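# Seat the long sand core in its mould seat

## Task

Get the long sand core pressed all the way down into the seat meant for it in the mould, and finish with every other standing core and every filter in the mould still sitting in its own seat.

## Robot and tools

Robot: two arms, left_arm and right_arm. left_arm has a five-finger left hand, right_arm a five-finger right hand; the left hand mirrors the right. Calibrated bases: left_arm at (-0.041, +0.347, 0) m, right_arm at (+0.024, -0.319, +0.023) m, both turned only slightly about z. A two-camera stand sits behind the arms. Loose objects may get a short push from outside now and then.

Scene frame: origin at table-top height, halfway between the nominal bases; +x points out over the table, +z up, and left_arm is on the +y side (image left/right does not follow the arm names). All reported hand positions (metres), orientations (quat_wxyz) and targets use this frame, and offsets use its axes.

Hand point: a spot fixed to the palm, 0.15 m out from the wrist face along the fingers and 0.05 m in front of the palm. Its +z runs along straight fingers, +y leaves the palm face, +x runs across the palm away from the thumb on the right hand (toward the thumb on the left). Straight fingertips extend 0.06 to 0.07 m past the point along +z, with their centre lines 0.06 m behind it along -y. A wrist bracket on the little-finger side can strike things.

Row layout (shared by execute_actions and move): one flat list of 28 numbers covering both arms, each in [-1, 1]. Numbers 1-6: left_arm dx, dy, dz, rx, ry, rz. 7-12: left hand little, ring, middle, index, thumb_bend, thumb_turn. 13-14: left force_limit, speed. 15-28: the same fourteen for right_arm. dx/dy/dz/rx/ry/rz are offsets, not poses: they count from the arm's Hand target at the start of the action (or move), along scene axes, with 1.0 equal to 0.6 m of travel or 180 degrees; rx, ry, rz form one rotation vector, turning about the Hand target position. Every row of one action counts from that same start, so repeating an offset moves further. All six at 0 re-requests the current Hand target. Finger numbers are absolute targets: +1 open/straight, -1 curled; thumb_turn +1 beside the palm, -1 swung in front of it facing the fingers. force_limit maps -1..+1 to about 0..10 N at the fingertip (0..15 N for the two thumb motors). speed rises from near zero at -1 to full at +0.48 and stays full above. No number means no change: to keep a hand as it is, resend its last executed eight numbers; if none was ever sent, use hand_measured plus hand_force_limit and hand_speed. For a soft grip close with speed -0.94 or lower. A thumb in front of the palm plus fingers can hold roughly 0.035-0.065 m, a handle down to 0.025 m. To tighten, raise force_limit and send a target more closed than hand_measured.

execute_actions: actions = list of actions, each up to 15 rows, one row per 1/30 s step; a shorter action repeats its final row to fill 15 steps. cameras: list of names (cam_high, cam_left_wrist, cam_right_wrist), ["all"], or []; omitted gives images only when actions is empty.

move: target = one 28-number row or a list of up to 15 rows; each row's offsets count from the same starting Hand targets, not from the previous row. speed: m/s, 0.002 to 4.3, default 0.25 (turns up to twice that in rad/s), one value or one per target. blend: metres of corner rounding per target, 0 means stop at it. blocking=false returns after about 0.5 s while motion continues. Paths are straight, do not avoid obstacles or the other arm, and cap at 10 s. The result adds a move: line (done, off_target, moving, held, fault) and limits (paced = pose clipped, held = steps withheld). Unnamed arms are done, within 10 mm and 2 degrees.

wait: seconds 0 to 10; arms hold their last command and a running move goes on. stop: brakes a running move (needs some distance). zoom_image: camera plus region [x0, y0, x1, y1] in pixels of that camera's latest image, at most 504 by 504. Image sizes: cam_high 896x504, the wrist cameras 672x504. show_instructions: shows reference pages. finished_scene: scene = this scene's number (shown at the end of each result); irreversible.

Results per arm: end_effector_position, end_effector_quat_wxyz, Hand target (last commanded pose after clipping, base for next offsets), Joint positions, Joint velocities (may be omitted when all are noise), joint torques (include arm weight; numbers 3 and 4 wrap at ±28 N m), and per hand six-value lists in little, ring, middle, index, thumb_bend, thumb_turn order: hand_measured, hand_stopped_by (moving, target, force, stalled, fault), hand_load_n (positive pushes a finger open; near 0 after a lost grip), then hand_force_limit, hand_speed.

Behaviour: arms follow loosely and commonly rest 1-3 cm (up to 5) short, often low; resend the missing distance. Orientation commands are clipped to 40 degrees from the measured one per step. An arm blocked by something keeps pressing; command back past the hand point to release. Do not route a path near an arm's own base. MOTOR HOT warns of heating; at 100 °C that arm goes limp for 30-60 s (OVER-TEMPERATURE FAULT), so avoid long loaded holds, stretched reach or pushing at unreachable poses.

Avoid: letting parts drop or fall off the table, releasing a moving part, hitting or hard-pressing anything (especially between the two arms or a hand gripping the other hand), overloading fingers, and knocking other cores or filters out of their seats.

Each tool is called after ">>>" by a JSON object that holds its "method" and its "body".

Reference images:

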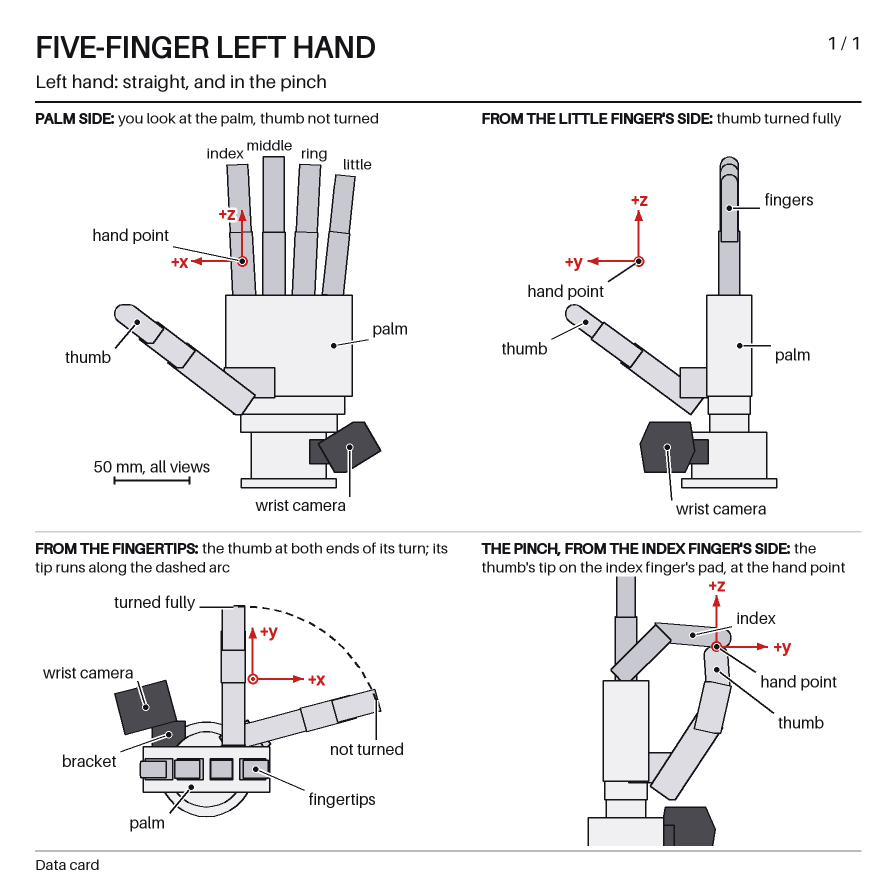

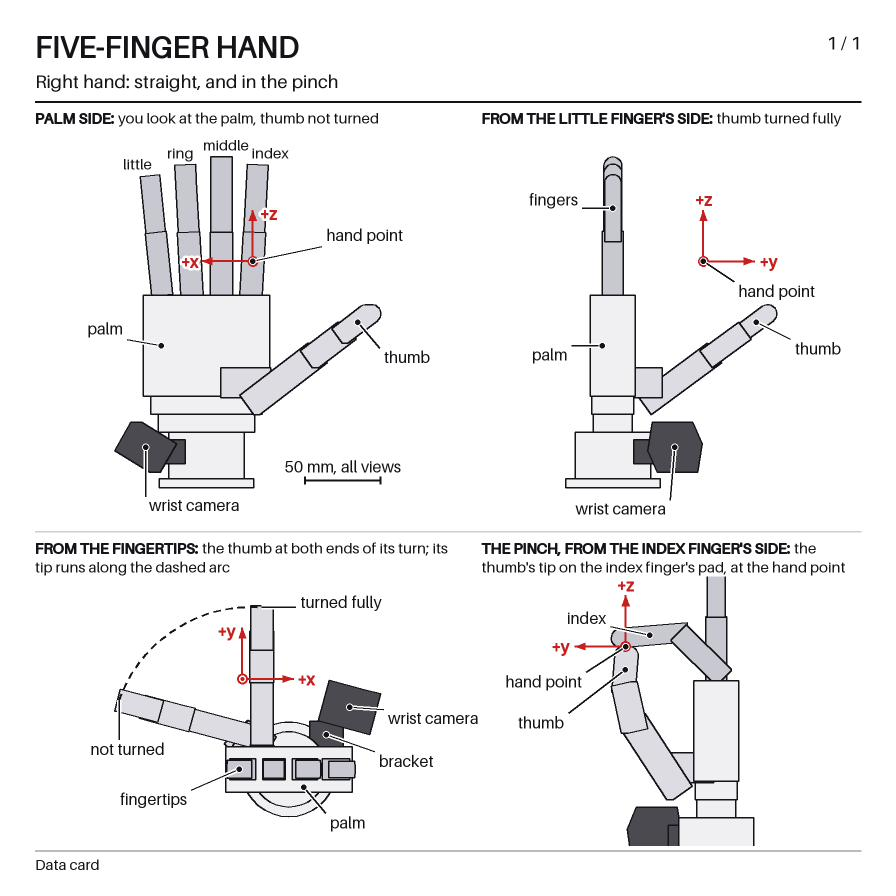

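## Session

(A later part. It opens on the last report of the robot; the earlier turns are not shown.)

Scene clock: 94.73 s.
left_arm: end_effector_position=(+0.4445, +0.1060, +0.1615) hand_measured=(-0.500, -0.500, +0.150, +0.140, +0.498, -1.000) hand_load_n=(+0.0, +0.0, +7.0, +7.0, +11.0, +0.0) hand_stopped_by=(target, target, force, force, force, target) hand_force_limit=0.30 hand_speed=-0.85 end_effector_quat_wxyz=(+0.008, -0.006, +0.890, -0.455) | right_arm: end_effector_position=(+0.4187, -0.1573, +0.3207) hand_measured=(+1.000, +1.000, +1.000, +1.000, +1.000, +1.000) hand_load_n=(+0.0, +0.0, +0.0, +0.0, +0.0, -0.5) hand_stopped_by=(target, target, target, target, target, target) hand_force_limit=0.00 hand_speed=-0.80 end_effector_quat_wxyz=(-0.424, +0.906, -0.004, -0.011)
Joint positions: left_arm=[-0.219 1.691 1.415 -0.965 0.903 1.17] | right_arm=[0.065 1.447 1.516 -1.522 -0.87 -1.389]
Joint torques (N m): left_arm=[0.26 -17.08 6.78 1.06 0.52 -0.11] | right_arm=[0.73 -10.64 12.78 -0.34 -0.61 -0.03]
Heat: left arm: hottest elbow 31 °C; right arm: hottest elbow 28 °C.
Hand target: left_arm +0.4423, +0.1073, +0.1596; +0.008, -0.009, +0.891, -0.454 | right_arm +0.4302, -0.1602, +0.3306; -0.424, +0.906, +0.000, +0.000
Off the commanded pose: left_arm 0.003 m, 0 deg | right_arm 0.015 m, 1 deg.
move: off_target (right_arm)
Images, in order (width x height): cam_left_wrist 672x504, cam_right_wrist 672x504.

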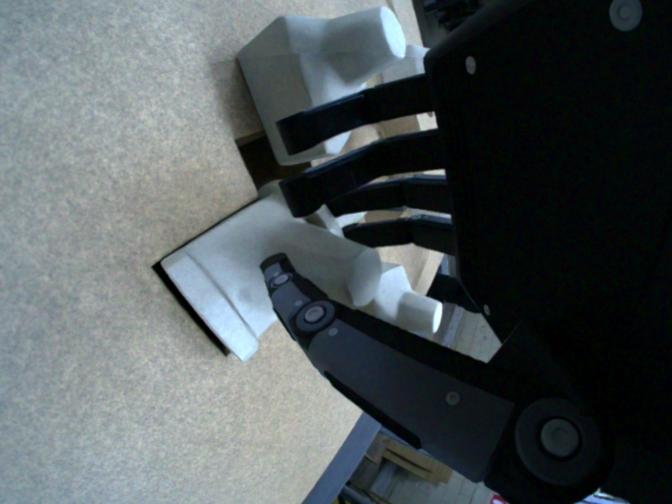

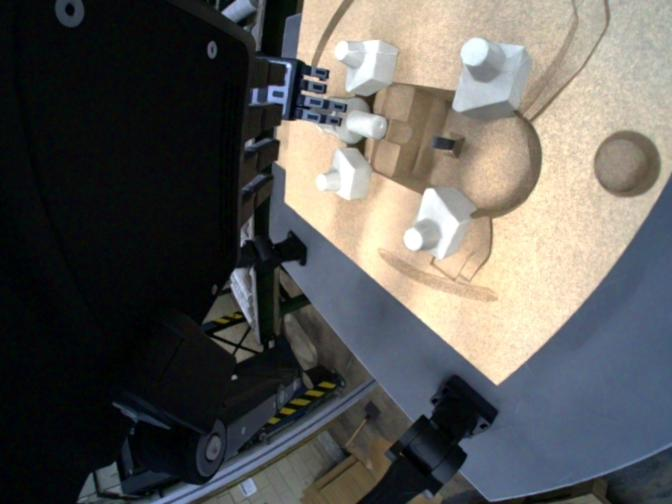

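>>> {"method": "move", "body": {"target": [0,0,0.1,0,0,0,-0.5,-0.5,-0.3,-0.3,-0.3,-1,0.3,-0.85,0,0,0,0,0,0,1,1,1,1,1,1,0,-0.8], "speed": 0.06, "cameras": ["all"]}}

>>> {"method": "zoom_image", "body": {"camera": "cam_right_wrist", "region": [250, 40, 410, 200]}}

Scene clock: 99.50 s.
left_arm: end_effector_position=(+0.4388, +0.1113, +0.1695) hand_measured=(-0.500, -0.500, +0.150, +0.140, +0.498, -1.000) hand_load_n=(+0.0, +0.0, +9.0, +6.0, +9.5, -0.5) hand_stopped_by=(target, target, force, force, force, target) hand_force_limit=0.30 hand_speed=-0.85 end_effector_quat_wxyz=(-0.003, +0.001, +0.897, -0.441) | right_arm: end_effector_position=(+0.4187, -0.1573, +0.3207) hand_measured=(+1.000, +1.000, +1.000, +1.000, +1.000, +1.000) hand_load_n=(+0.0, +0.0, +0.0, +0.0, +0.0, +0.0) hand_stopped_by=(target, target, target, target, target, target) hand_force_limit=0.00 hand_speed=-0.80 end_effector_quat_wxyz=(-0.424, +0.906, -0.004, -0.011)
Joint positions: left_arm=[-0.22 1.69 1.447 -1.052 0.883 1.214] | right_arm=[0.065 1.447 1.516 -1.522 -0.87 -1.389]
Joint torques (N m): left_arm=[0.38 -20.25 12.14 -0.92 1.27 -0.52] | right_arm=[0.91 -10.11 12.53 -0.34 -0.63 -0.07]
Heat: left arm: hottest elbow 31 °C; right arm: hottest elbow 29 °C.
Hand target: left_arm +0.4423, +0.1072, +0.2197; +0.008, -0.009, +0.891, -0.454 | right_arm +0.4302, -0.1602, +0.3306; -0.424, +0.906, +0.000, +0.000
Off the commanded pose: left_arm 0.050 m, 2 deg | right_arm 0.015 m, 1 deg.
move: off_target (left_arm, right_arm)

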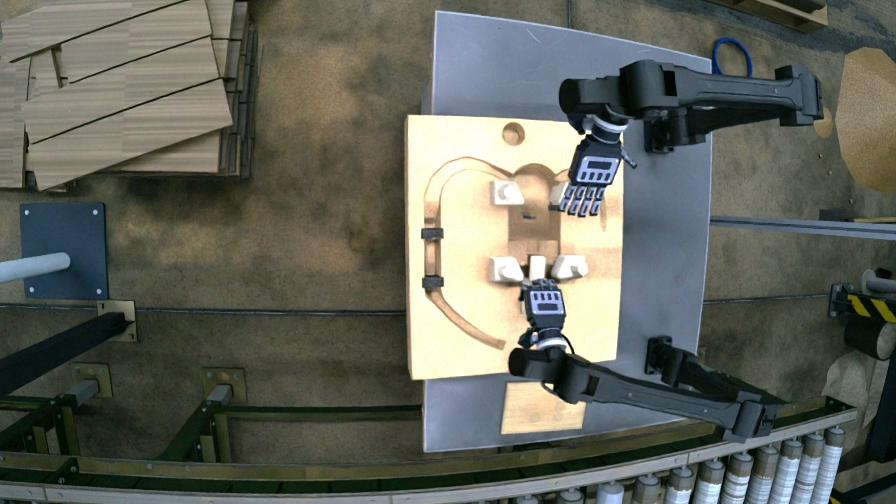

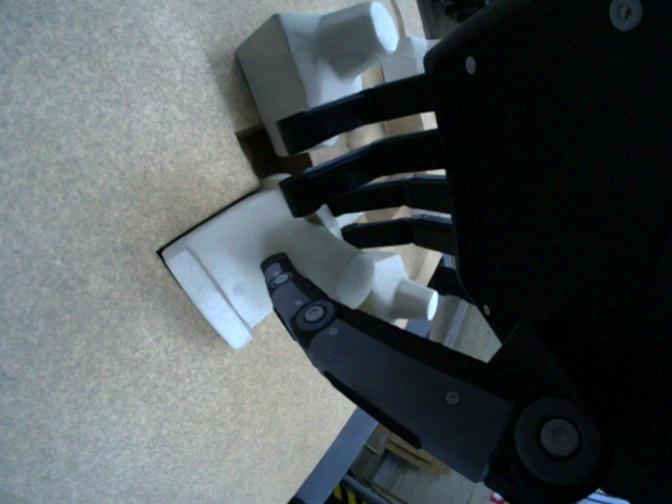

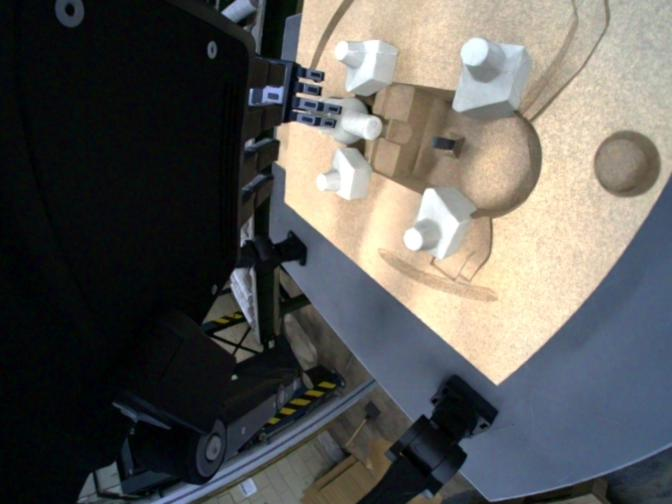

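Scaled by 3.150 from the camera's 672x504 image, which has a finer 960x720 frame.

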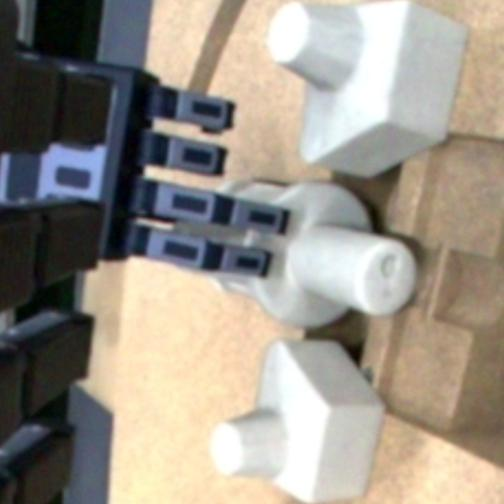

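>>> {"method": "move", "body": {"target": [0,0.025,-0.1,0,0,0,-0.5,-0.5,-0.3,-0.3,-0.3,-1,0.3,-0.85,0,0,0,0,0,0,1,1,1,1,1,1,0,-0.8], "speed": 0.06, "cameras": ["all"]}}

>>> {"method": "zoom_image", "body": {"camera": "cam_right_wrist", "region": [250, 40, 410, 200]}}

Scene clock: 101.50 s.
left_arm: end_effector_position=(+0.4410, +0.1090, +0.1655) hand_measured=(-0.500, -0.500, +0.150, +0.140, +0.496, -1.000) hand_load_n=(+0.0, +0.0, +8.0, +4.0, +3.0, -0.5) hand_stopped_by=(target, target, force, force, force, target) hand_force_limit=0.30 hand_speed=-0.85 end_effector_quat_wxyz=(+0.005, +0.006, +0.889, -0.458) | right_arm: end_effector_position=(+0.4187, -0.1573, +0.3207) hand_measured=(+1.000, +1.000, +1.000, +1.000, +1.000, +1.000) hand_load_n=(+0.0, +0.0, +0.0, +0.0, +0.0, +0.0) hand_stopped_by=(target, target, target, target, target, target) hand_force_limit=0.00 hand_speed=-0.80 end_effector_quat_wxyz=(-0.424, +0.906, -0.004, -0.011)
Joint positions: left_arm=[-0.213 1.687 1.42 -1 0.917 1.212] | right_arm=[0.065 1.447 1.516 -1.522 -0.87 -1.389]
Joint torques (N m): left_arm=[1.96 -17.03 6.32 1.03 0.32 -0.11] | right_arm=[0.5 -9.82 12.79 -0.17 -0.61 0]
Heat: left arm: hottest elbow 31 °C; right arm: hottest elbow 29 °C.
Hand target: left_arm +0.4423, +0.1223, +0.1596; +0.008, -0.009, +0.891, -0.454 | right_arm +0.4302, -0.1602, +0.3306; -0.424, +0.906, +0.000, +0.000
Off the commanded pose: left_arm 0.014 m, 2 deg | right_arm 0.015 m, 1 deg.
move: off_target (left_arm, right_arm)

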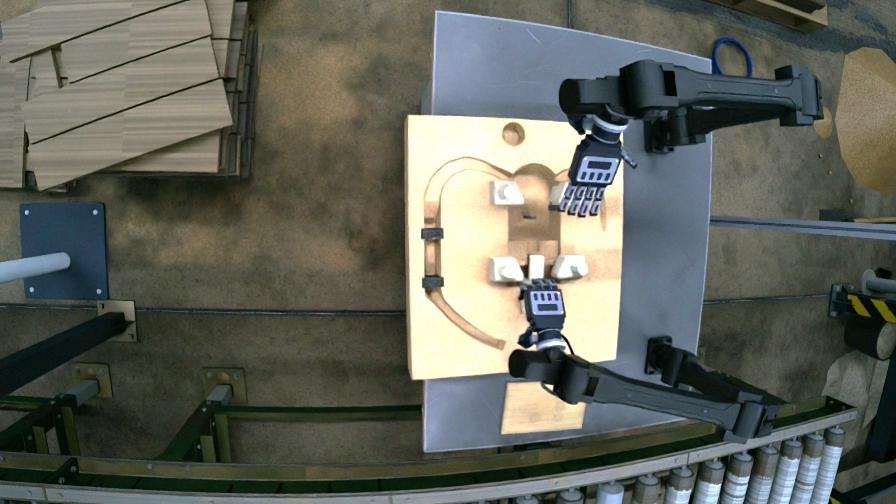

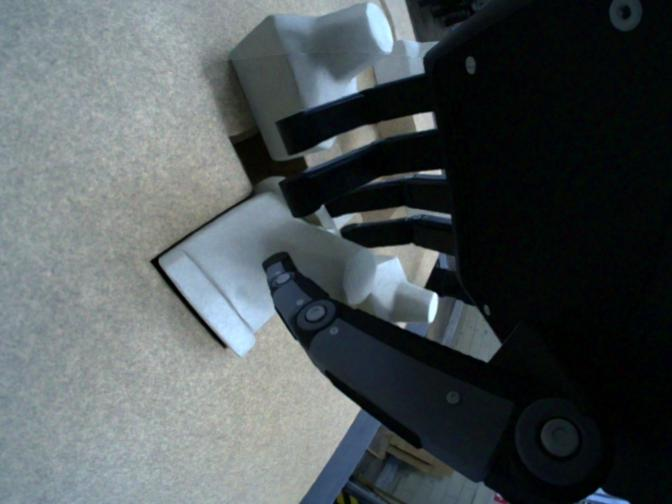

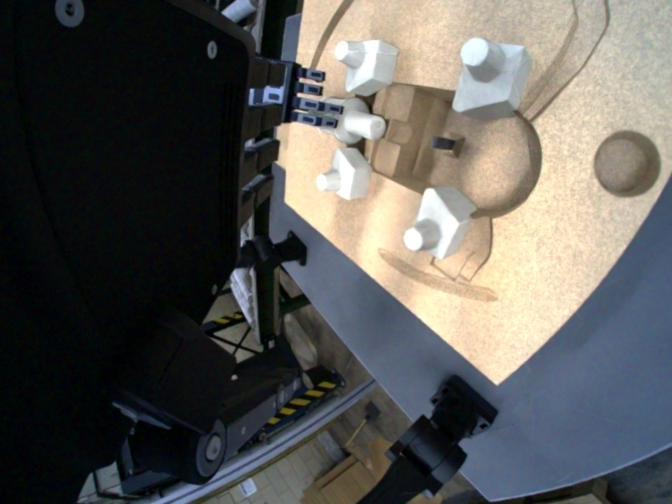

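Scaled by 3.150 from the camera's 672x504 image, which has a finer 960x720 frame.

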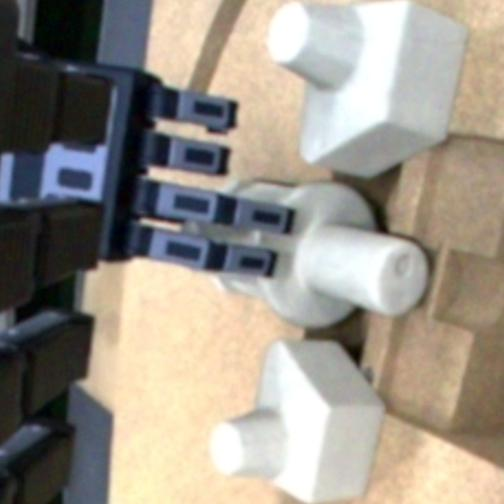

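>>> {"method": "move", "body": {"target": [0,0.0,-0.08,0,0,0,-0.5,-0.5,-0.3,-0.3,-0.3,-1,0.3,-0.85,0,0,0,0,0,0,1,1,1,1,1,1,0,-0.8], "speed": 0.06, "cameras": ["cam_left_wrist","cam_right_wrist"]}}

>>> {"method": "zoom_image", "body": {"camera": "cam_right_wrist", "region": [250, 40, 410, 200]}}

Scene clock: 103.07 s.
left_arm: end_effector_position=(+0.4435, +0.1096, +0.1614) hand_measured=(-0.500, -0.500, +0.150, +0.140, +0.496, -1.000) hand_load_n=(+0.0, +0.0, +6.0, +2.5, +3.0, -3.0) hand_stopped_by=(target, target, force, force, force, target) hand_force_limit=0.30 hand_speed=-0.85 end_effector_quat_wxyz=(+0.031, +0.012, +0.880, -0.474) | right_arm: end_effector_position=(+0.4187, -0.1573, +0.3207) hand_measured=(+1.000, +1.000, +1.000, +1.000, +1.000, +1.000) hand_load_n=(+0.0, +0.0, +0.0, +0.0, +0.0, +0.0) hand_stopped_by=(target, target, target, target, target, target) hand_force_limit=0.00 hand_speed=-0.80 end_effector_quat_wxyz=(-0.424, +0.906, -0.004, -0.011)
Joint positions: left_arm=[-0.203 1.659 1.36 -0.895 0.94 1.194] | right_arm=[0.065 1.447 1.516 -1.522 -0.87 -1.389]
Joint torques (N m): left_arm=[1.14 -11.58 4.77 1.42 -0.48 0.06] | right_arm=[-0.03 -10.64 12.72 -0.29 -0.61 -0.04]
Heat: left arm: hottest elbow 31 °C; right arm: hottest elbow 29 °C.
Hand target: left_arm +0.4422, +0.1222, +0.1117; +0.007, -0.009, +0.891, -0.454 | right_arm +0.4302, -0.1602, +0.3306; -0.424, +0.906, +0.000, +0.000
Off the commanded pose: left_arm 0.051 m, 4 deg | right_arm 0.015 m, 1 deg.
move: off_target (left_arm, right_arm)
Images, in order (width x height): cam_left_wrist 672x504, cam_right_wrist 672x504.

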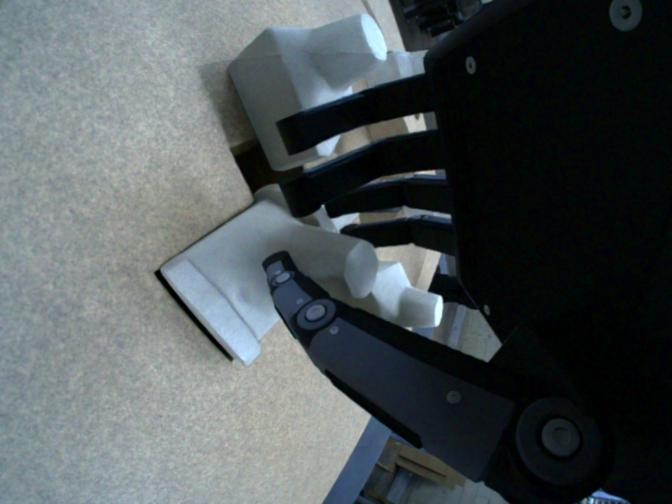

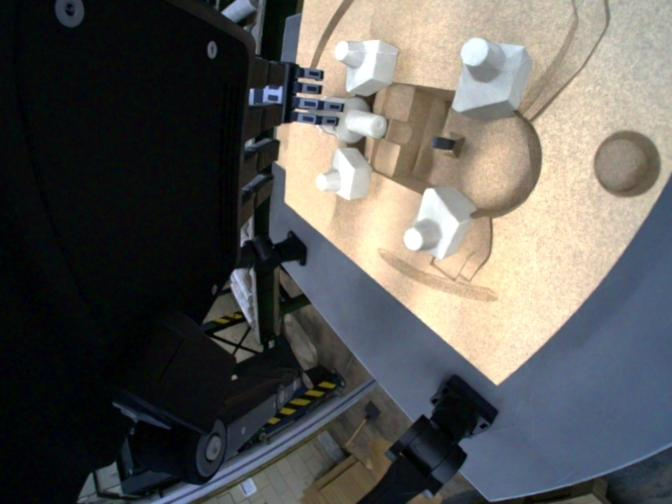

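Scaled by 3.150 from the camera's 672x504 image, which has a finer 960x720 frame.

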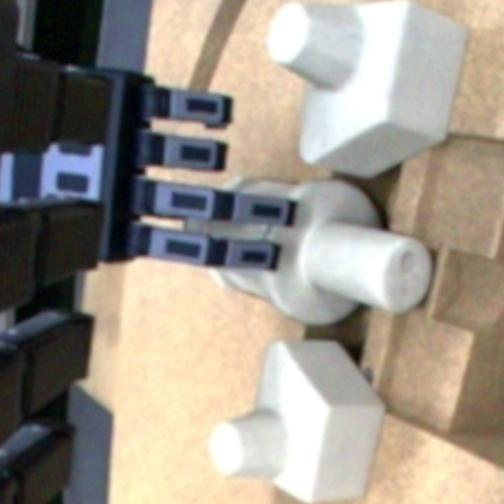

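>>> {"method": "move", "body": {"target": [[0,-0.01,0.08,0,0,0,-0.5,-0.5,-0.3,-0.3,-0.3,-1,0.3,-0.85,0,0,0,0,0,0,1,1,1,1,1,1,0,-0.8],[0,-0.01,0.08,0,0,0,-0.5,-0.5,-0.4,-0.4,-0.4,-1,0.6,-0.85,0,0,0,0,0,0,1,1,1,1,1,1,0,-0.8],[0,-0.01,0.3,0,0,0,-0.5,-0.5,-0.4,-0.4,-0.4,-1,0.6,-0.85,0,0,0,0,0,0,1,1,1,1,1,1,0,-0.8]], "speed": 0.06, "cameras": ["all"]}}

>>> {"method": "zoom_image", "body": {"camera": "cam_right_wrist", "region": [250, 40, 410, 200]}}

Scene clock: 108.10 s.
left_arm: end_effector_position=(+0.4295, +0.1140, +0.2704) hand_measured=(-0.500, -0.500, +0.140, +0.116, +0.474, -1.000) hand_load_n=(+0.0, +0.0, +0.0, +0.0, +0.0, +0.0) hand_stopped_by=(target, target, force, force, force, target) hand_force_limit=0.60 hand_speed=-0.85 end_effector_quat_wxyz=(-0.012, -0.012, +0.893, -0.449) | right_arm: end_effector_position=(+0.4187, -0.1573, +0.3207) hand_measured=(+1.000, +1.000, +1.000, +1.000, +1.000, +1.000) hand_load_n=(+0.0, +0.0, +0.0, +0.0, +0.0, +0.0) hand_stopped_by=(target, target, target, target, target, target) hand_force_limit=0.00 hand_speed=-0.80 end_effector_quat_wxyz=(-0.424, +0.906, -0.004, -0.011)
Joint positions: left_arm=[-0.211 1.642 1.645 -1.308 0.905 1.196] | right_arm=[0.065 1.447 1.516 -1.522 -0.87 -1.389]
Joint torques (N m): left_arm=[0.91 -16.38 11.59 0.5 0.64 -0.13] | right_arm=[0.73 -9.7 12.75 -0.46 -0.6 -0.02]
Heat: left arm: hottest elbow 31 °C; right arm: hottest elbow 29 °C.
Hand target: left_arm +0.4422, +0.1162, +0.2917; +0.007, -0.009, +0.891, -0.454 | right_arm +0.4302, -0.1602, +0.3306; -0.424, +0.906, +0.000, +0.000
Off the commanded pose: left_arm 0.025 m, 2 deg | right_arm 0.015 m, 1 deg.
move: off_target (left_arm, right_arm); target 2's new numbers were sent with left_arm's hand 0.008 m and 3 deg from that target

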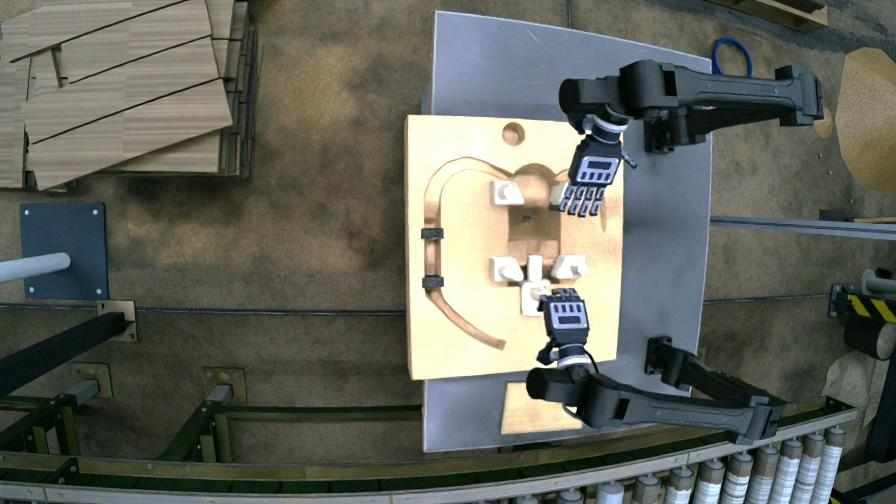

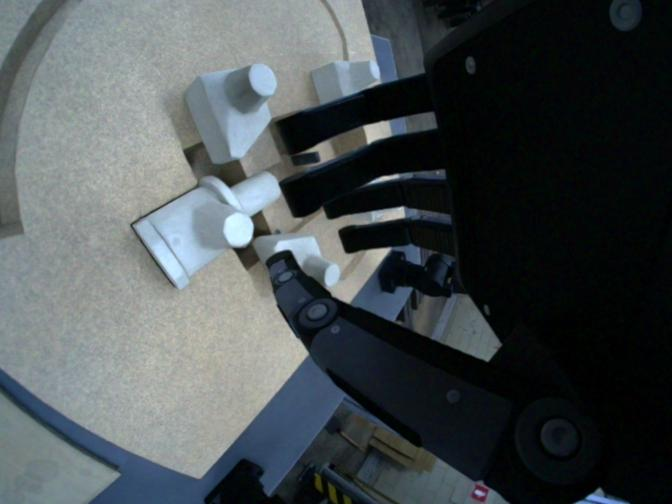

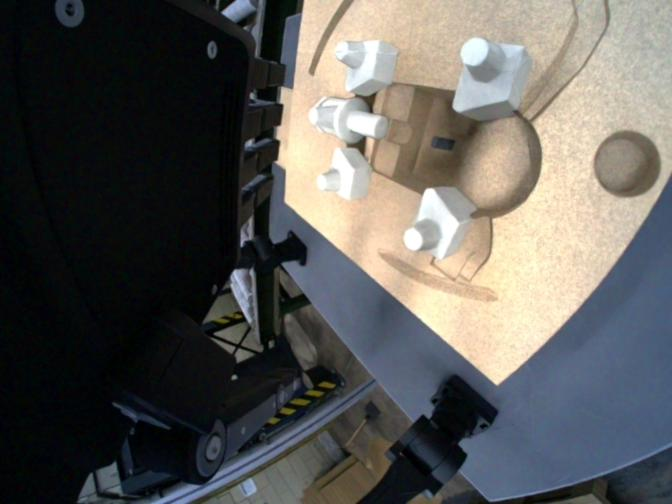

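Scaled by 3.150 from the camera's 672x504 image, which has a finer 960x720 frame.

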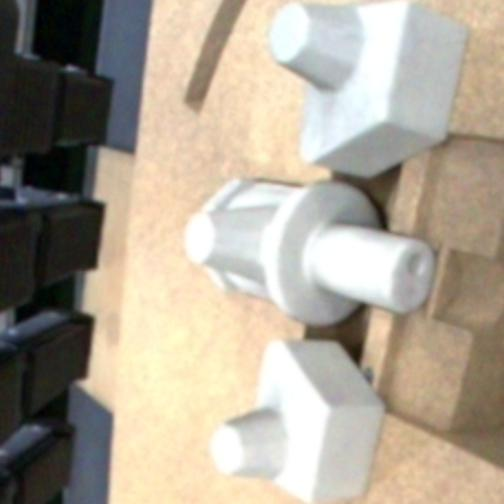

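>>> {"method": "zoom_image", "body": {"camera": "cam_left_wrist", "region": [110, 130, 330, 310]}}

>>> {"method": "zoom_image", "body": {"camera": "cam_high", "region": [480, 230, 600, 330]}}

Scaled by 2.291 from the camera's 672x504 image, which has a finer 960x720 frame.

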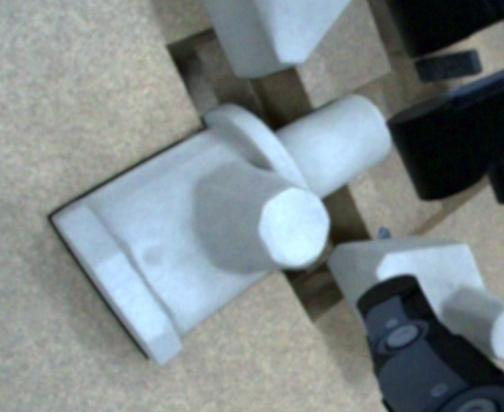

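Scaled by 4.200.

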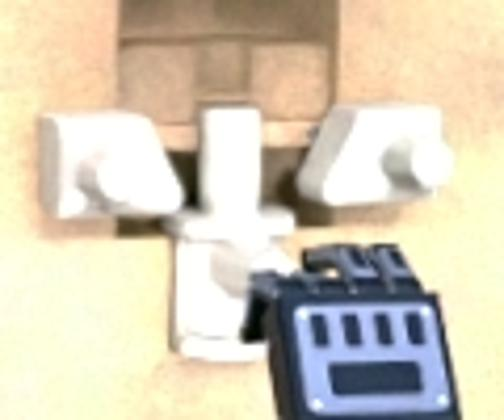

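>>> {"method": "move", "body": {"target": [[-0.017,-0.03,-0.03,-0.155,0,0,1,1,1,1,1,1,0,0.3,0,0,0,0,0,0,1,1,1,1,1,1,0,-0.8],[-0.017,-0.071,-0.236,-0.155,0,0,1,1,1,1,1,1,0,0.3,0,0,0,0,0,0,1,1,1,1,1,1,0,-0.8]], "speed": 0.15, "cameras": ["cam_left_wrist","cam_right_wrist"]}}

Scene clock: 113.43 s.
left_arm: end_effector_position=(+0.4372, +0.0772, +0.1609) hand_measured=(+1.000, +1.000, +1.000, +1.000, +1.000, +1.000) hand_load_n=(+0.0, +0.0, +0.0, +0.0, +0.0, +0.0) hand_stopped_by=(target, target, target, target, target, target) hand_force_limit=0.00 hand_speed=0.30 end_effector_quat_wxyz=(+0.015, -0.005, +0.754, -0.657) | right_arm: end_effector_position=(+0.4187, -0.1573, +0.3207) hand_measured=(+1.000, +1.000, +1.000, +1.000, +1.000, +1.000) hand_load_n=(+0.0, +0.0, +0.0, +0.0, +0.0, +0.0) hand_stopped_by=(target, target, target, target, target, target) hand_force_limit=0.00 hand_speed=-0.80 end_effector_quat_wxyz=(-0.424, +0.906, -0.004, -0.011)
Joint positions: left_arm=[-0.159 1.677 1.098 -0.039 1.332 0.622] | right_arm=[0.065 1.447 1.516 -1.522 -0.87 -1.389]
Joint torques (N m): left_arm=[-0.56 -14.62 5.97 1.63 0.41 -0.12] | right_arm=[0.32 -11.11 12.52 -0.16 -0.64 -0.06]
Heat: left arm: hottest elbow 31 °C; right arm: hottest elbow 29 °C.
Hand target: left_arm +0.4321, +0.0737, +0.1501; +0.005, -0.010, +0.755, -0.656 | right_arm +0.4302, -0.1602, +0.3306; -0.424, +0.906, +0.000, +0.000
Off the commanded pose: left_arm 0.012 m, 1 deg | right_arm 0.015 m, 1 deg.
move: off_target (left_arm, right_arm)
Images, in order (width x height): cam_left_wrist 672x504, cam_right_wrist 672x504.

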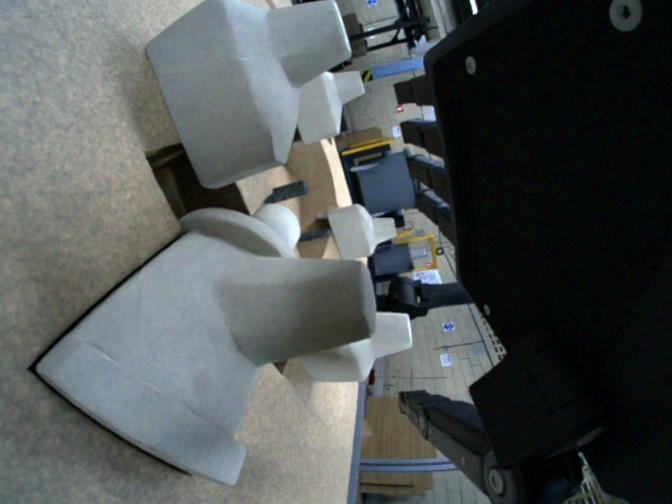

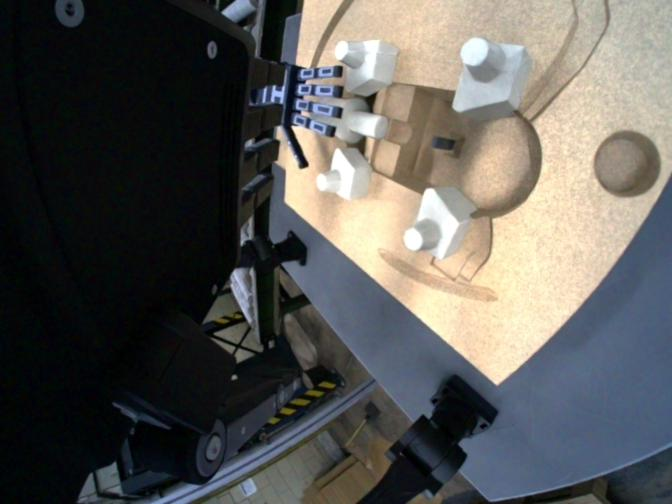

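>>> {"method": "move", "body": {"target": "[-0.015,0.0,-0.06,0,0,0,1,1,1,1,1,1,0,0.3,0,0,0,0,0,0,1,1,1,1,1,1,0,-0.8],[-0.015,0.0,-0.12,0,0,0,1,1,1,1,1,1,0,0.3,0,0,0,0,0,0,1,1,1,1,1,1,0,-0.8]]", "speed": 0.06, "cameras": ["cam_left_wrist","cam_right_wrist"]}}


>>> {"method": "move", "body": {"target": [[-0.015,0.0,-0.06,0,0,0,1,1,1,1,1,1,0,0.3,0,0,0,0,0,0,1,1,1,1,1,1,0,-0.8],[-0.015,0.0,-0.12,0,0,0,1,1,1,1,1,1,0,0.3,0,0,0,0,0,0,1,1,1,1,1,1,0,-0.8]], "speed": 0.06, "cameras": ["cam_left_wrist","cam_right_wrist"]}}

Scene clock: 116.03 s.
left_arm: end_effector_position=(+0.4311, +0.0759, +0.1251) hand_measured=(+1.000, +1.000, +1.000, +1.000, +1.000, +1.000) hand_load_n=(+0.0, +0.0, +0.0, +0.0, +0.0, +0.0) hand_stopped_by=(target, target, target, target, target, target) hand_force_limit=0.00 hand_speed=0.30 end_effector_quat_wxyz=(+0.033, +0.020, +0.746, -0.665) | right_arm: end_effector_position=(+0.4187, -0.1573, +0.3207) hand_measured=(+1.000, +1.000, +1.000, +1.000, +1.000, +1.000) hand_load_n=(+0.0, +0.0, +0.0, -0.5, +0.0, +0.0) hand_stopped_by=(target, target, target, target, target, target) hand_force_limit=0.00 hand_speed=-0.80 end_effector_quat_wxyz=(-0.424, +0.906, -0.004, -0.011)
Joint positions: left_arm=[-0.162 1.724 1.019 0.168 1.349 0.602] | right_arm=[0.065 1.447 1.516 -1.522 -0.87 -1.389]
Joint torques (N m): left_arm=[-0.5 -10.17 4.42 1.33 -0.33 0] | right_arm=[0.21 -10.17 12.94 -0.32 -0.57 -0.02]
Heat: left arm: hottest elbow 31 °C; right arm: hottest elbow 29 °C.
Hand target: left_arm +0.4231, +0.0737, +0.0781; +0.005, -0.010, +0.755, -0.656 | right_arm +0.4302, -0.1602, +0.3306; -0.424, +0.906, +0.000, +0.000
Off the commanded pose: left_arm 0.048 m, 5 deg | right_arm 0.015 m, 1 deg.
move: off_target (left_arm, right_arm)
Images, in order (width x height): cam_left_wrist 672x504, cam_right_wrist 672x504.

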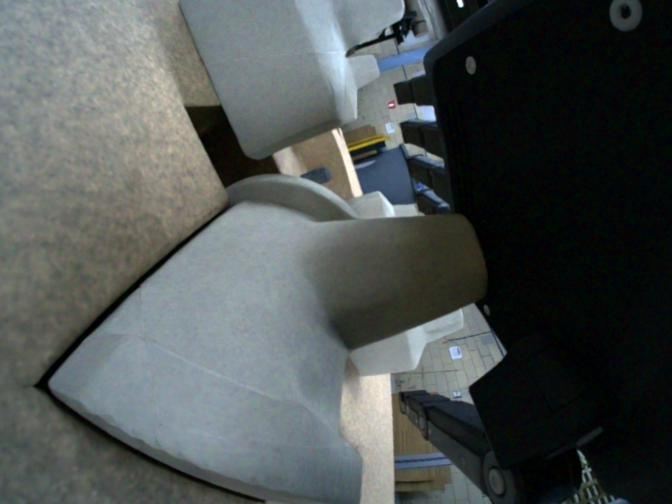

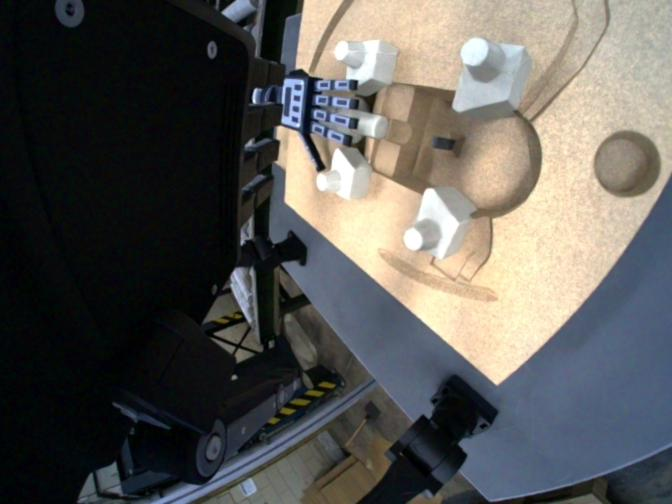

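>>> {"method": "move", "body": {"target": [0,0.0,-0.12,0,0,0,1,1,1,1,1,1,0,0.3,0,0,0,0,0,0,1,1,1,1,1,1,0,-0.8], "speed": 0.06, "cameras": ["cam_left_wrist","cam_right_wrist"]}}

>>> {"method": "zoom_image", "body": {"camera": "cam_right_wrist", "region": [250, 40, 410, 200]}}

Scene clock: 119.43 s.
left_arm: end_effector_position=(+0.4336, +0.0740, +0.1225) hand_measured=(+1.000, +1.000, +1.000, +1.000, +1.000, +1.000) hand_load_n=(+0.0, +0.0, +0.0, +0.0, +0.0, +0.0) hand_stopped_by=(target, target, target, target, target, target) hand_force_limit=0.00 hand_speed=0.30 end_effector_quat_wxyz=(+0.058, +0.061, +0.731, -0.678) | right_arm: end_effector_position=(+0.4187, -0.1573, +0.3207) hand_measured=(+1.000, +1.000, +1.000, +1.000, +1.000, +1.000) hand_load_n=(+0.0, +0.0, +0.0, +0.0, +0.0, -0.5) hand_stopped_by=(target, target, target, target, target, target) hand_force_limit=0.00 hand_speed=-0.80 end_effector_quat_wxyz=(-0.424, +0.906, -0.004, -0.011)
Joint positions: left_arm=[-0.16 1.744 0.994 0.332 1.385 0.579] | right_arm=[0.065 1.447 1.516 -1.522 -0.87 -1.389]
Joint torques (N m): left_arm=[-0.32 -3.31 1.69 0.75 -1.6 0.39] | right_arm=[0.03 -10.23 12.82 -0.1 -0.63 -0.01]
Heat: left arm: hottest elbow 30 °C; right arm: hottest elbow 30 °C.
Hand target: left_arm +0.4230, +0.0737, +0.0060; +0.005, -0.010, +0.755, -0.655 | right_arm +0.4302, -0.1602, +0.3306; -0.424, +0.906, +0.000, +0.000
Off the commanded pose: left_arm 0.117 m, 11 deg | right_arm 0.015 m, 1 deg.
move: off_target (left_arm, right_arm)
Images, in order (width x height): cam_left_wrist 672x504, cam_right_wrist 672x504.

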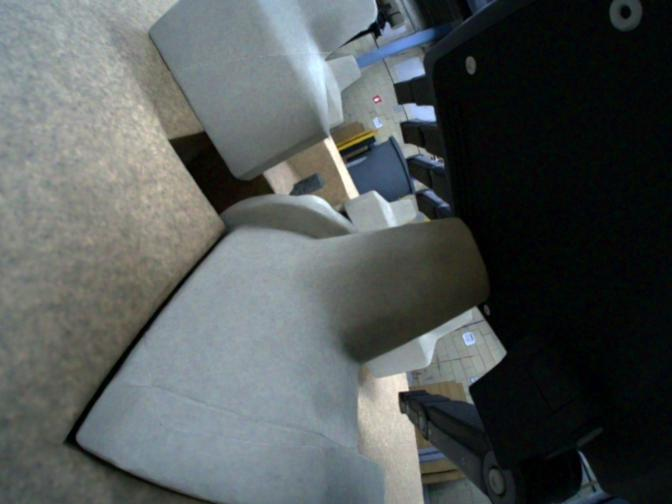

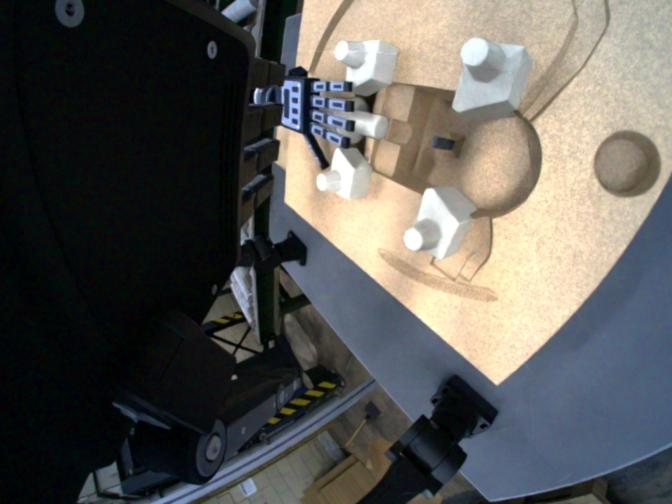

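Scaled by 3.150 from the camera's 672x504 image, which has a finer 960x720 frame.

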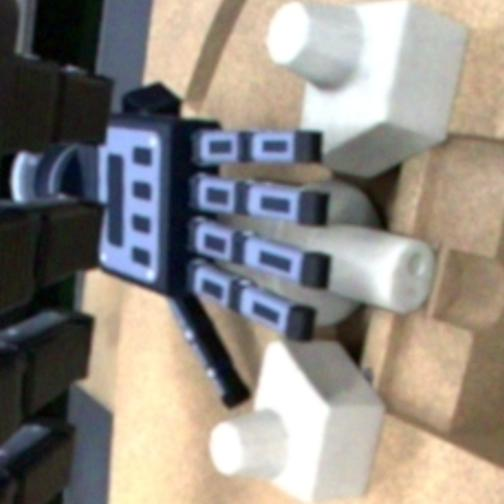

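>>> {"method": "move", "body": {"target": [[0,0,0.28,0,0,0,1,1,1,1,1,1,0,0.3,0,0,0,0,0,0,1,1,1,1,1,1,0,-0.8],[0,0.15,0.38,0,0,0,1,1,1,1,1,1,0,0.3,0,0.05,0,0,0,0,1,1,1,1,1,1,0,-0.8],[-0.02,0.38,0.4,0.06,0,0,1,1,1,1,1,1,0,0.3,-0.02,0.267,-0.2,0.222,0,0,1,1,1,1,1,1,0,-0.8]], "speed": 0.25, "blend": [0.02,0.03,0], "cameras": ["all"]}}

>>> {"method": "zoom_image", "body": {"camera": "cam_right_wrist", "region": [380, 80, 640, 340]}}

>>> {"method": "zoom_image", "body": {"camera": "cam_left_wrist", "region": [240, 60, 400, 260]}}

>>> {"method": "zoom_image", "body": {"camera": "cam_high", "region": [490, 240, 590, 330]}}

Scene clock: 124.60 s.
left_arm: end_effector_position=(+0.3990, +0.2995, +0.2351) hand_measured=(+1.000, +1.000, +1.000, +1.000, +1.000, +1.000) hand_load_n=(+0.0, +0.0, +0.0, +0.0, +0.0, +0.0) hand_stopped_by=(target, target, target, target, target, target) hand_force_limit=0.00 hand_speed=0.30 end_effector_quat_wxyz=(+0.037, -0.055, +0.824, -0.563) | right_arm: end_effector_position=(+0.4163, -0.0001, +0.2165) hand_measured=(+1.000, +1.000, +1.000, +1.000, +1.000, +1.000) hand_load_n=(-0.5, +0.0, +0.0, +0.0, +0.0, +0.0) hand_stopped_by=(target, target, target, target, target, target) hand_force_limit=0.00 hand_speed=-0.80 end_effector_quat_wxyz=(+0.707, -0.707, -0.004, -0.002)
Joint positions: left_arm=[0.257 1.624 1.433 -1.671 1.182 1.884] | right_arm=[0.234 1.555 0.818 0.74 -1.286 -0.004]
Joint torques (N m): left_arm=[-0.21 -14.04 10.29 -0.27 0.61 -0.01] | right_arm=[0.67 -10.81 6.95 2.14 0.06 0.03]
Heat: left arm: hottest elbow 31 °C; right arm: hottest elbow 29 °C.
Hand target: left_arm +0.4110, +0.3017, +0.2459; +0.006, -0.010, +0.813, -0.582 | right_arm +0.4182, +0.0000, +0.2105; +0.708, -0.706, +0.001, +0.000
Off the commanded pose: left_arm 0.016 m, 7 deg | right_arm 0.006 m, 1 deg.
joint sent to its limit (left arm) — joint 4 (wrist pitch), lower limit. The joint targets are off in orientation, not in position.
move: off_target (left_arm)

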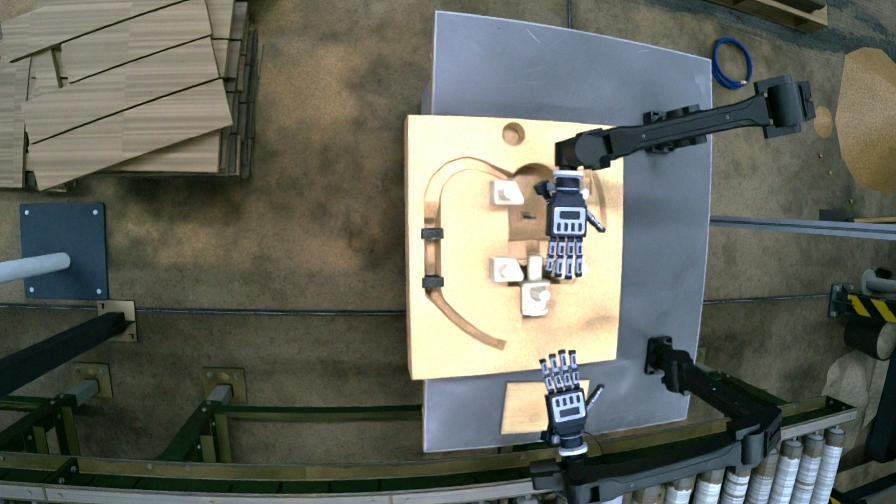

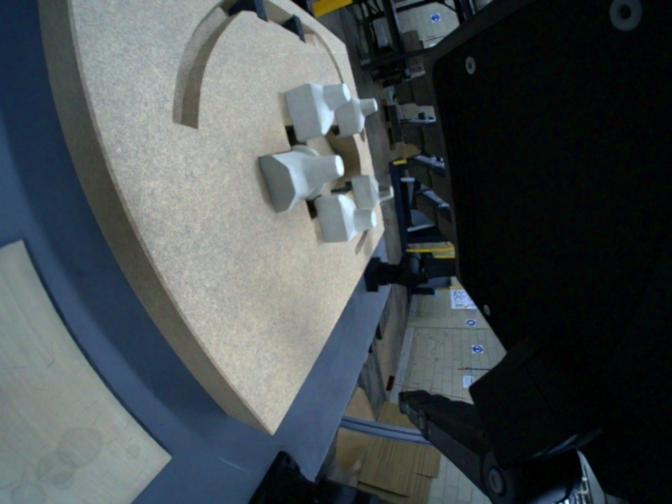

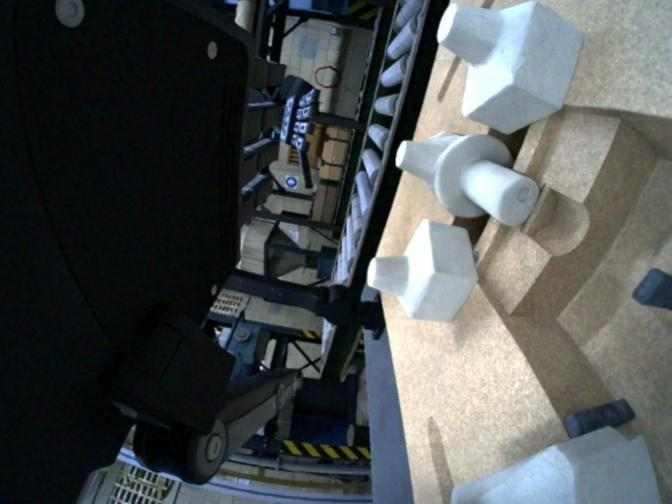

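Scaled by 1.938 from the camera's 672x504 image, which has a finer 960x720 frame.

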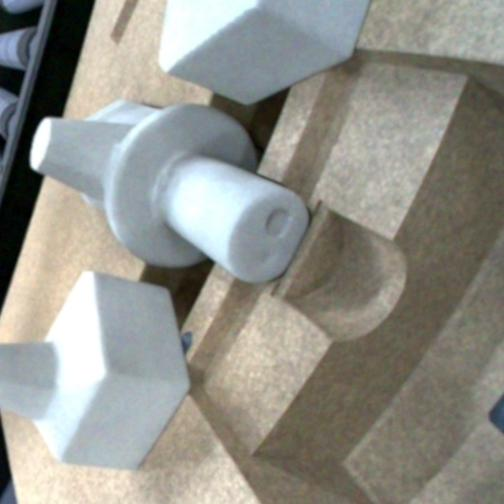

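Scaled by 2.520 from the camera's 672x504 image, which has a finer 960x720 frame.

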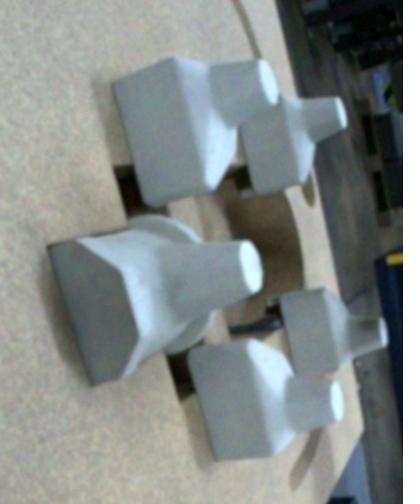

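Scaled by 5.040.

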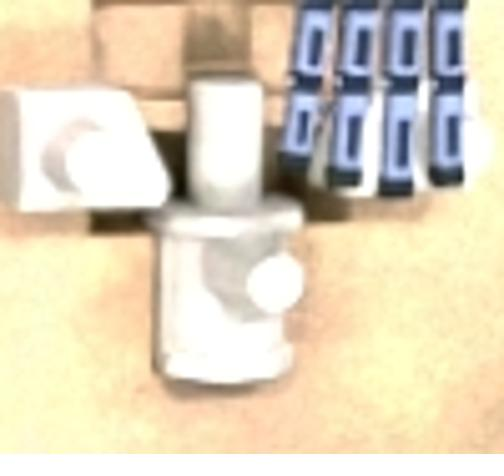

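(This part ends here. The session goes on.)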